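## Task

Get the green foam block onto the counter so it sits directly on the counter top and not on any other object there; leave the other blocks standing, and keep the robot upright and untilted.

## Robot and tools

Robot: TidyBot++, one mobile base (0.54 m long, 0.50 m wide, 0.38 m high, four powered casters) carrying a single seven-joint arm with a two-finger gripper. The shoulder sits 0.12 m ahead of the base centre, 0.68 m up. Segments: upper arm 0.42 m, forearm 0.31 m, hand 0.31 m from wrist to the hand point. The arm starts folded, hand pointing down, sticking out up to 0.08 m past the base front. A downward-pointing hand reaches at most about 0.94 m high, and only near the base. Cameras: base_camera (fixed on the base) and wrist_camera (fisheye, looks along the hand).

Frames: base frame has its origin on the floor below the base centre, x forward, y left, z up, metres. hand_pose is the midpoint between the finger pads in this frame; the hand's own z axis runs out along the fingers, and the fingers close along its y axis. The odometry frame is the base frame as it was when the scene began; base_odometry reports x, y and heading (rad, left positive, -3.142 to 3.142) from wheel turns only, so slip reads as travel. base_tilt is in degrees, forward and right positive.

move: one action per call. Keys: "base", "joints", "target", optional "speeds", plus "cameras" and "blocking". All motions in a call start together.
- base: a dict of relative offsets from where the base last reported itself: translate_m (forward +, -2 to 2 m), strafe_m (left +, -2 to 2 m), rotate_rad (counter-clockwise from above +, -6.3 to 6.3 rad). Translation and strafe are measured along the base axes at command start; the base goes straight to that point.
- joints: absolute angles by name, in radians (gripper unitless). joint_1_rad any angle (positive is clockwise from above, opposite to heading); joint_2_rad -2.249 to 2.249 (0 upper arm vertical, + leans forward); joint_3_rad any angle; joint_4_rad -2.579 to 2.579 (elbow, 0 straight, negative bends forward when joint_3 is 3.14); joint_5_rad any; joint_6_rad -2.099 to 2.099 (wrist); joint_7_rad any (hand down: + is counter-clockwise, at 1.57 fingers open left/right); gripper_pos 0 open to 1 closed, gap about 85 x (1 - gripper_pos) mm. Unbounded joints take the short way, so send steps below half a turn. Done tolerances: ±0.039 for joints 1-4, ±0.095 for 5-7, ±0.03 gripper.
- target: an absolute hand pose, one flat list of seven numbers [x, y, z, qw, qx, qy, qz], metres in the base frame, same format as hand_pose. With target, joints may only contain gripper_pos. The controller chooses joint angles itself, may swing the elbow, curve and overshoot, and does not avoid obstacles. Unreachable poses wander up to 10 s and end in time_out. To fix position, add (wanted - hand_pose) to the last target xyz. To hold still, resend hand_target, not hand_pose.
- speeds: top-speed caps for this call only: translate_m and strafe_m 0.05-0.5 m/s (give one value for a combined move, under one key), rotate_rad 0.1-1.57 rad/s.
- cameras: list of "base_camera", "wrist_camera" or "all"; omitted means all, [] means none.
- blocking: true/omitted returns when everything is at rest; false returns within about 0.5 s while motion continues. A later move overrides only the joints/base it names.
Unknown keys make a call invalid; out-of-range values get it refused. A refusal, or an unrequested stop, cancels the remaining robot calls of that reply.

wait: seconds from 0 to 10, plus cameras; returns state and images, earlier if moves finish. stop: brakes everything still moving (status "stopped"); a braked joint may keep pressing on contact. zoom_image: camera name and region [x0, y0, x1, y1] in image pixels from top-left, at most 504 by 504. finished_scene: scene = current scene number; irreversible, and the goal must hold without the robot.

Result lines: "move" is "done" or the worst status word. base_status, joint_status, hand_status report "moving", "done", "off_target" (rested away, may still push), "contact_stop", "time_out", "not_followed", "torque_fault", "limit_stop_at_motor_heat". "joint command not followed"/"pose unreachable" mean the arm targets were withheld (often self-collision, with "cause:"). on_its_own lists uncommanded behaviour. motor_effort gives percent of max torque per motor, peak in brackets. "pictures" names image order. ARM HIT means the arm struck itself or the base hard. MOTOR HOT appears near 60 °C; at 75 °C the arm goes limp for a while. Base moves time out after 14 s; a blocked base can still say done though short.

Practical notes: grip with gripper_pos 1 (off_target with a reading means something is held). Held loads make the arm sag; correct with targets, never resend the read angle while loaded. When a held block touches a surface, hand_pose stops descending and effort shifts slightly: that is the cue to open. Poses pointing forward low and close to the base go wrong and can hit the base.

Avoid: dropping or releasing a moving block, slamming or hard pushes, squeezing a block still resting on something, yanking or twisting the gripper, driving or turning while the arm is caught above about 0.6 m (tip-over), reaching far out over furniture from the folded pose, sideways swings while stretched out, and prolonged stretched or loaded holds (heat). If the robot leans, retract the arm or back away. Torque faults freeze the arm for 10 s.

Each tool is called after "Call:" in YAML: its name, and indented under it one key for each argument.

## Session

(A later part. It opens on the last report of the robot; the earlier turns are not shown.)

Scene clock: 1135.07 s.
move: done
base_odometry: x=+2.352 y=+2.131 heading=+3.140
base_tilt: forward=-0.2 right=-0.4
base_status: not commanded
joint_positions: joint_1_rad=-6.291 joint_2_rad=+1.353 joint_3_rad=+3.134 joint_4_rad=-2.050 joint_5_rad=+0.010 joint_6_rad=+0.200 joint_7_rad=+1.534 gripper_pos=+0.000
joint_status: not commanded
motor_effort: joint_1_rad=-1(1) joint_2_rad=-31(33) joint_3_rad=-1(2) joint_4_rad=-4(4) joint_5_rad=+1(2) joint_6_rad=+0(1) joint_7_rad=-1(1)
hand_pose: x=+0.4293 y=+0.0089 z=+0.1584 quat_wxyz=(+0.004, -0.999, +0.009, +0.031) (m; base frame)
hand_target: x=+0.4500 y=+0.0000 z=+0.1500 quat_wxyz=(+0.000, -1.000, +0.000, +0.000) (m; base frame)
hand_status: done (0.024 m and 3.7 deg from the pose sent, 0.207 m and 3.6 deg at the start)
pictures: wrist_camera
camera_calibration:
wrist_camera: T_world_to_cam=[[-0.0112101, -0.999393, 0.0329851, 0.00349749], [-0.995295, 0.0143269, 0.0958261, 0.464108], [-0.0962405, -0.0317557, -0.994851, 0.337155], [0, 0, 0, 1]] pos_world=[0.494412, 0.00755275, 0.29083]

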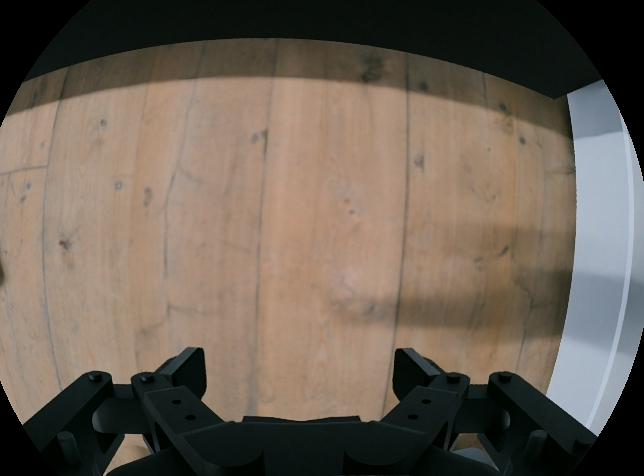

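Call:
move:
  target: [0.471, -0.009, 0.092, 0, 0.9995, 0, 0.031]
  cameras: []

Call:
move:
  target: [0.471, -0.009, 0.062, 0, 0.9995, 0, 0.031]
  cameras: []

Call:
move:
  target: [0.471, -0.009, 0.25, 0, 0.9995, 0, 0.031]
  cameras: []

Call:
move:
  target: [0.50, 0.0, 0.20, 0, 0.9239, 0, 0.3827]
  cameras: ["wrist_camera"]

Scene clock: 1154.63 s.
move: done
base_odometry: x=+2.352 y=+2.131 heading=+3.140
base_tilt: forward=-0.2 right=-0.4
base_status: not commanded
joint_positions: joint_1_rad=-6.268 joint_2_rad=+1.502 joint_3_rad=+3.134 joint_4_rad=-1.923 joint_5_rad=+0.010 joint_6_rad=+0.283 joint_7_rad=+1.534 gripper_pos=+0.000
joint_status: not commanded
motor_effort: joint_1_rad=-1(1) joint_2_rad=-32(34) joint_3_rad=-1(2) joint_4_rad=-4(4) joint_5_rad=+1(2) joint_6_rad=+0(1) joint_7_rad=-1(1)
hand_pose: x=+0.4512 y=+0.0021 z=+0.0978 quat_wxyz=(+0.005, -1.000, +0.021, +0.000) (m; base frame)
hand_target: x=+0.4710 y=-0.0090 z=+0.0921 quat_wxyz=(+0.000, -1.000, +0.000, -0.031) (m; base frame)
hand_status: done (0.023 m and 4.3 deg from the pose sent, 0.080 m and 7.2 deg at the start)
pictures: none
No camera images: "cameras" was empty.

Scene clock: 1155.50 s.
move: done
base_odometry: x=+2.352 y=+2.131 heading=+3.140
base_tilt: forward=-0.2 right=-0.5
base_status: not commanded
joint_positions: joint_1_rad=-6.268 joint_2_rad=+1.572 joint_3_rad=+3.134 joint_4_rad=-1.849 joint_5_rad=+0.010 joint_6_rad=+0.288 joint_7_rad=+1.534 gripper_pos=+0.000
joint_status: not commanded
motor_effort: joint_1_rad=-1(1) joint_2_rad=-32(34) joint_3_rad=-1(2) joint_4_rad=-4(4) joint_5_rad=+1(2) joint_6_rad=+0(1) joint_7_rad=-1(1)
hand_pose: x=+0.4558 y=+0.0021 z=+0.0679 quat_wxyz=(+0.006, -1.000, +0.021, -0.004) (m; base frame)
hand_target: x=+0.4710 y=-0.0090 z=+0.0620 quat_wxyz=(+0.000, -1.000, +0.000, -0.031) (m; base frame)
hand_status: done (0.020 m and 3.9 deg from the pose sent, 0.042 m and 4.3 deg at the start)
pictures: none
No camera images: "cameras" was empty.

Scene clock: 1157.20 s.
move: done
base_odometry: x=+2.352 y=+2.131 heading=+3.140
base_tilt: forward=-0.1 right=-0.4
base_status: not commanded
joint_positions: joint_1_rad=-6.266 joint_2_rad=+1.102 joint_3_rad=+3.134 joint_4_rad=-2.161 joint_5_rad=+0.010 joint_6_rad=+0.256 joint_7_rad=+1.534 gripper_pos=+0.000
joint_status: not commanded
motor_effort: joint_1_rad=-1(1) joint_2_rad=-31(35) joint_3_rad=-1(2) joint_4_rad=+1(3) joint_5_rad=+1(2) joint_6_rad=+2(2) joint_7_rad=-1(1)
hand_pose: x=+0.4980 y=+0.0002 z=+0.2516 quat_wxyz=(+0.005, -0.998, +0.020, -0.067) (m; base frame)
hand_target: x=+0.4710 y=-0.0090 z=+0.2500 quat_wxyz=(+0.000, -1.000, +0.000, -0.031) (m; base frame)
hand_status: done (0.029 m and 4.8 deg from the pose sent, 0.183 m and 3.9 deg at the start)
pictures: none
No camera images: "cameras" was empty.

Scene clock: 1159.70 s.
move: done
base_odometry: x=+2.352 y=+2.131 heading=+3.140
base_tilt: forward=-0.2 right=-0.5
base_status: not commanded
joint_positions: joint_1_rad=-6.281 joint_2_rad=+1.732 joint_3_rad=+3.134 joint_4_rad=-2.312 joint_5_rad=+0.010 joint_6_rad=+1.665 joint_7_rad=+1.534 gripper_pos=+0.000
joint_status: not commanded
motor_effort: joint_1_rad=-1(1) joint_2_rad=-27(32) joint_3_rad=+0(2) joint_4_rad=-8(9) joint_5_rad=+1(2) joint_6_rad=+7(7) joint_7_rad=-1(1)
hand_pose: x=+0.5027 y=+0.0072 z=+0.1947 quat_wxyz=(+0.015, -0.928, +0.019, -0.372) (m; base frame)
hand_target: x=+0.5000 y=+0.0000 z=+0.2000 quat_wxyz=(+0.000, -0.924, +0.000, -0.383) (m; base frame)
hand_status: done (0.009 m and 3.0 deg from the pose sent, 0.052 m and 37.4 deg at the start)
pictures: wrist_camera
camera_calibration:
wrist_camera: T_world_to_cam=[[-0.0494615, -0.998737, -0.00878144, 0.028646], [-0.745851, 0.0427823, -0.664737, 0.556081], [0.664274, -0.0263293, -0.747025, -0.0503547], [0, 0, 0, 1]] pos_world=[0.44962, 0.00349358, 0.332283]

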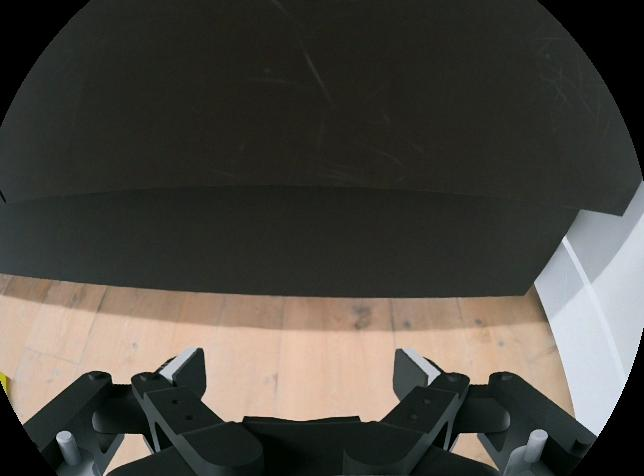

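Call:
finished_scene:
  scene: 1

The scene is finished: the task was done.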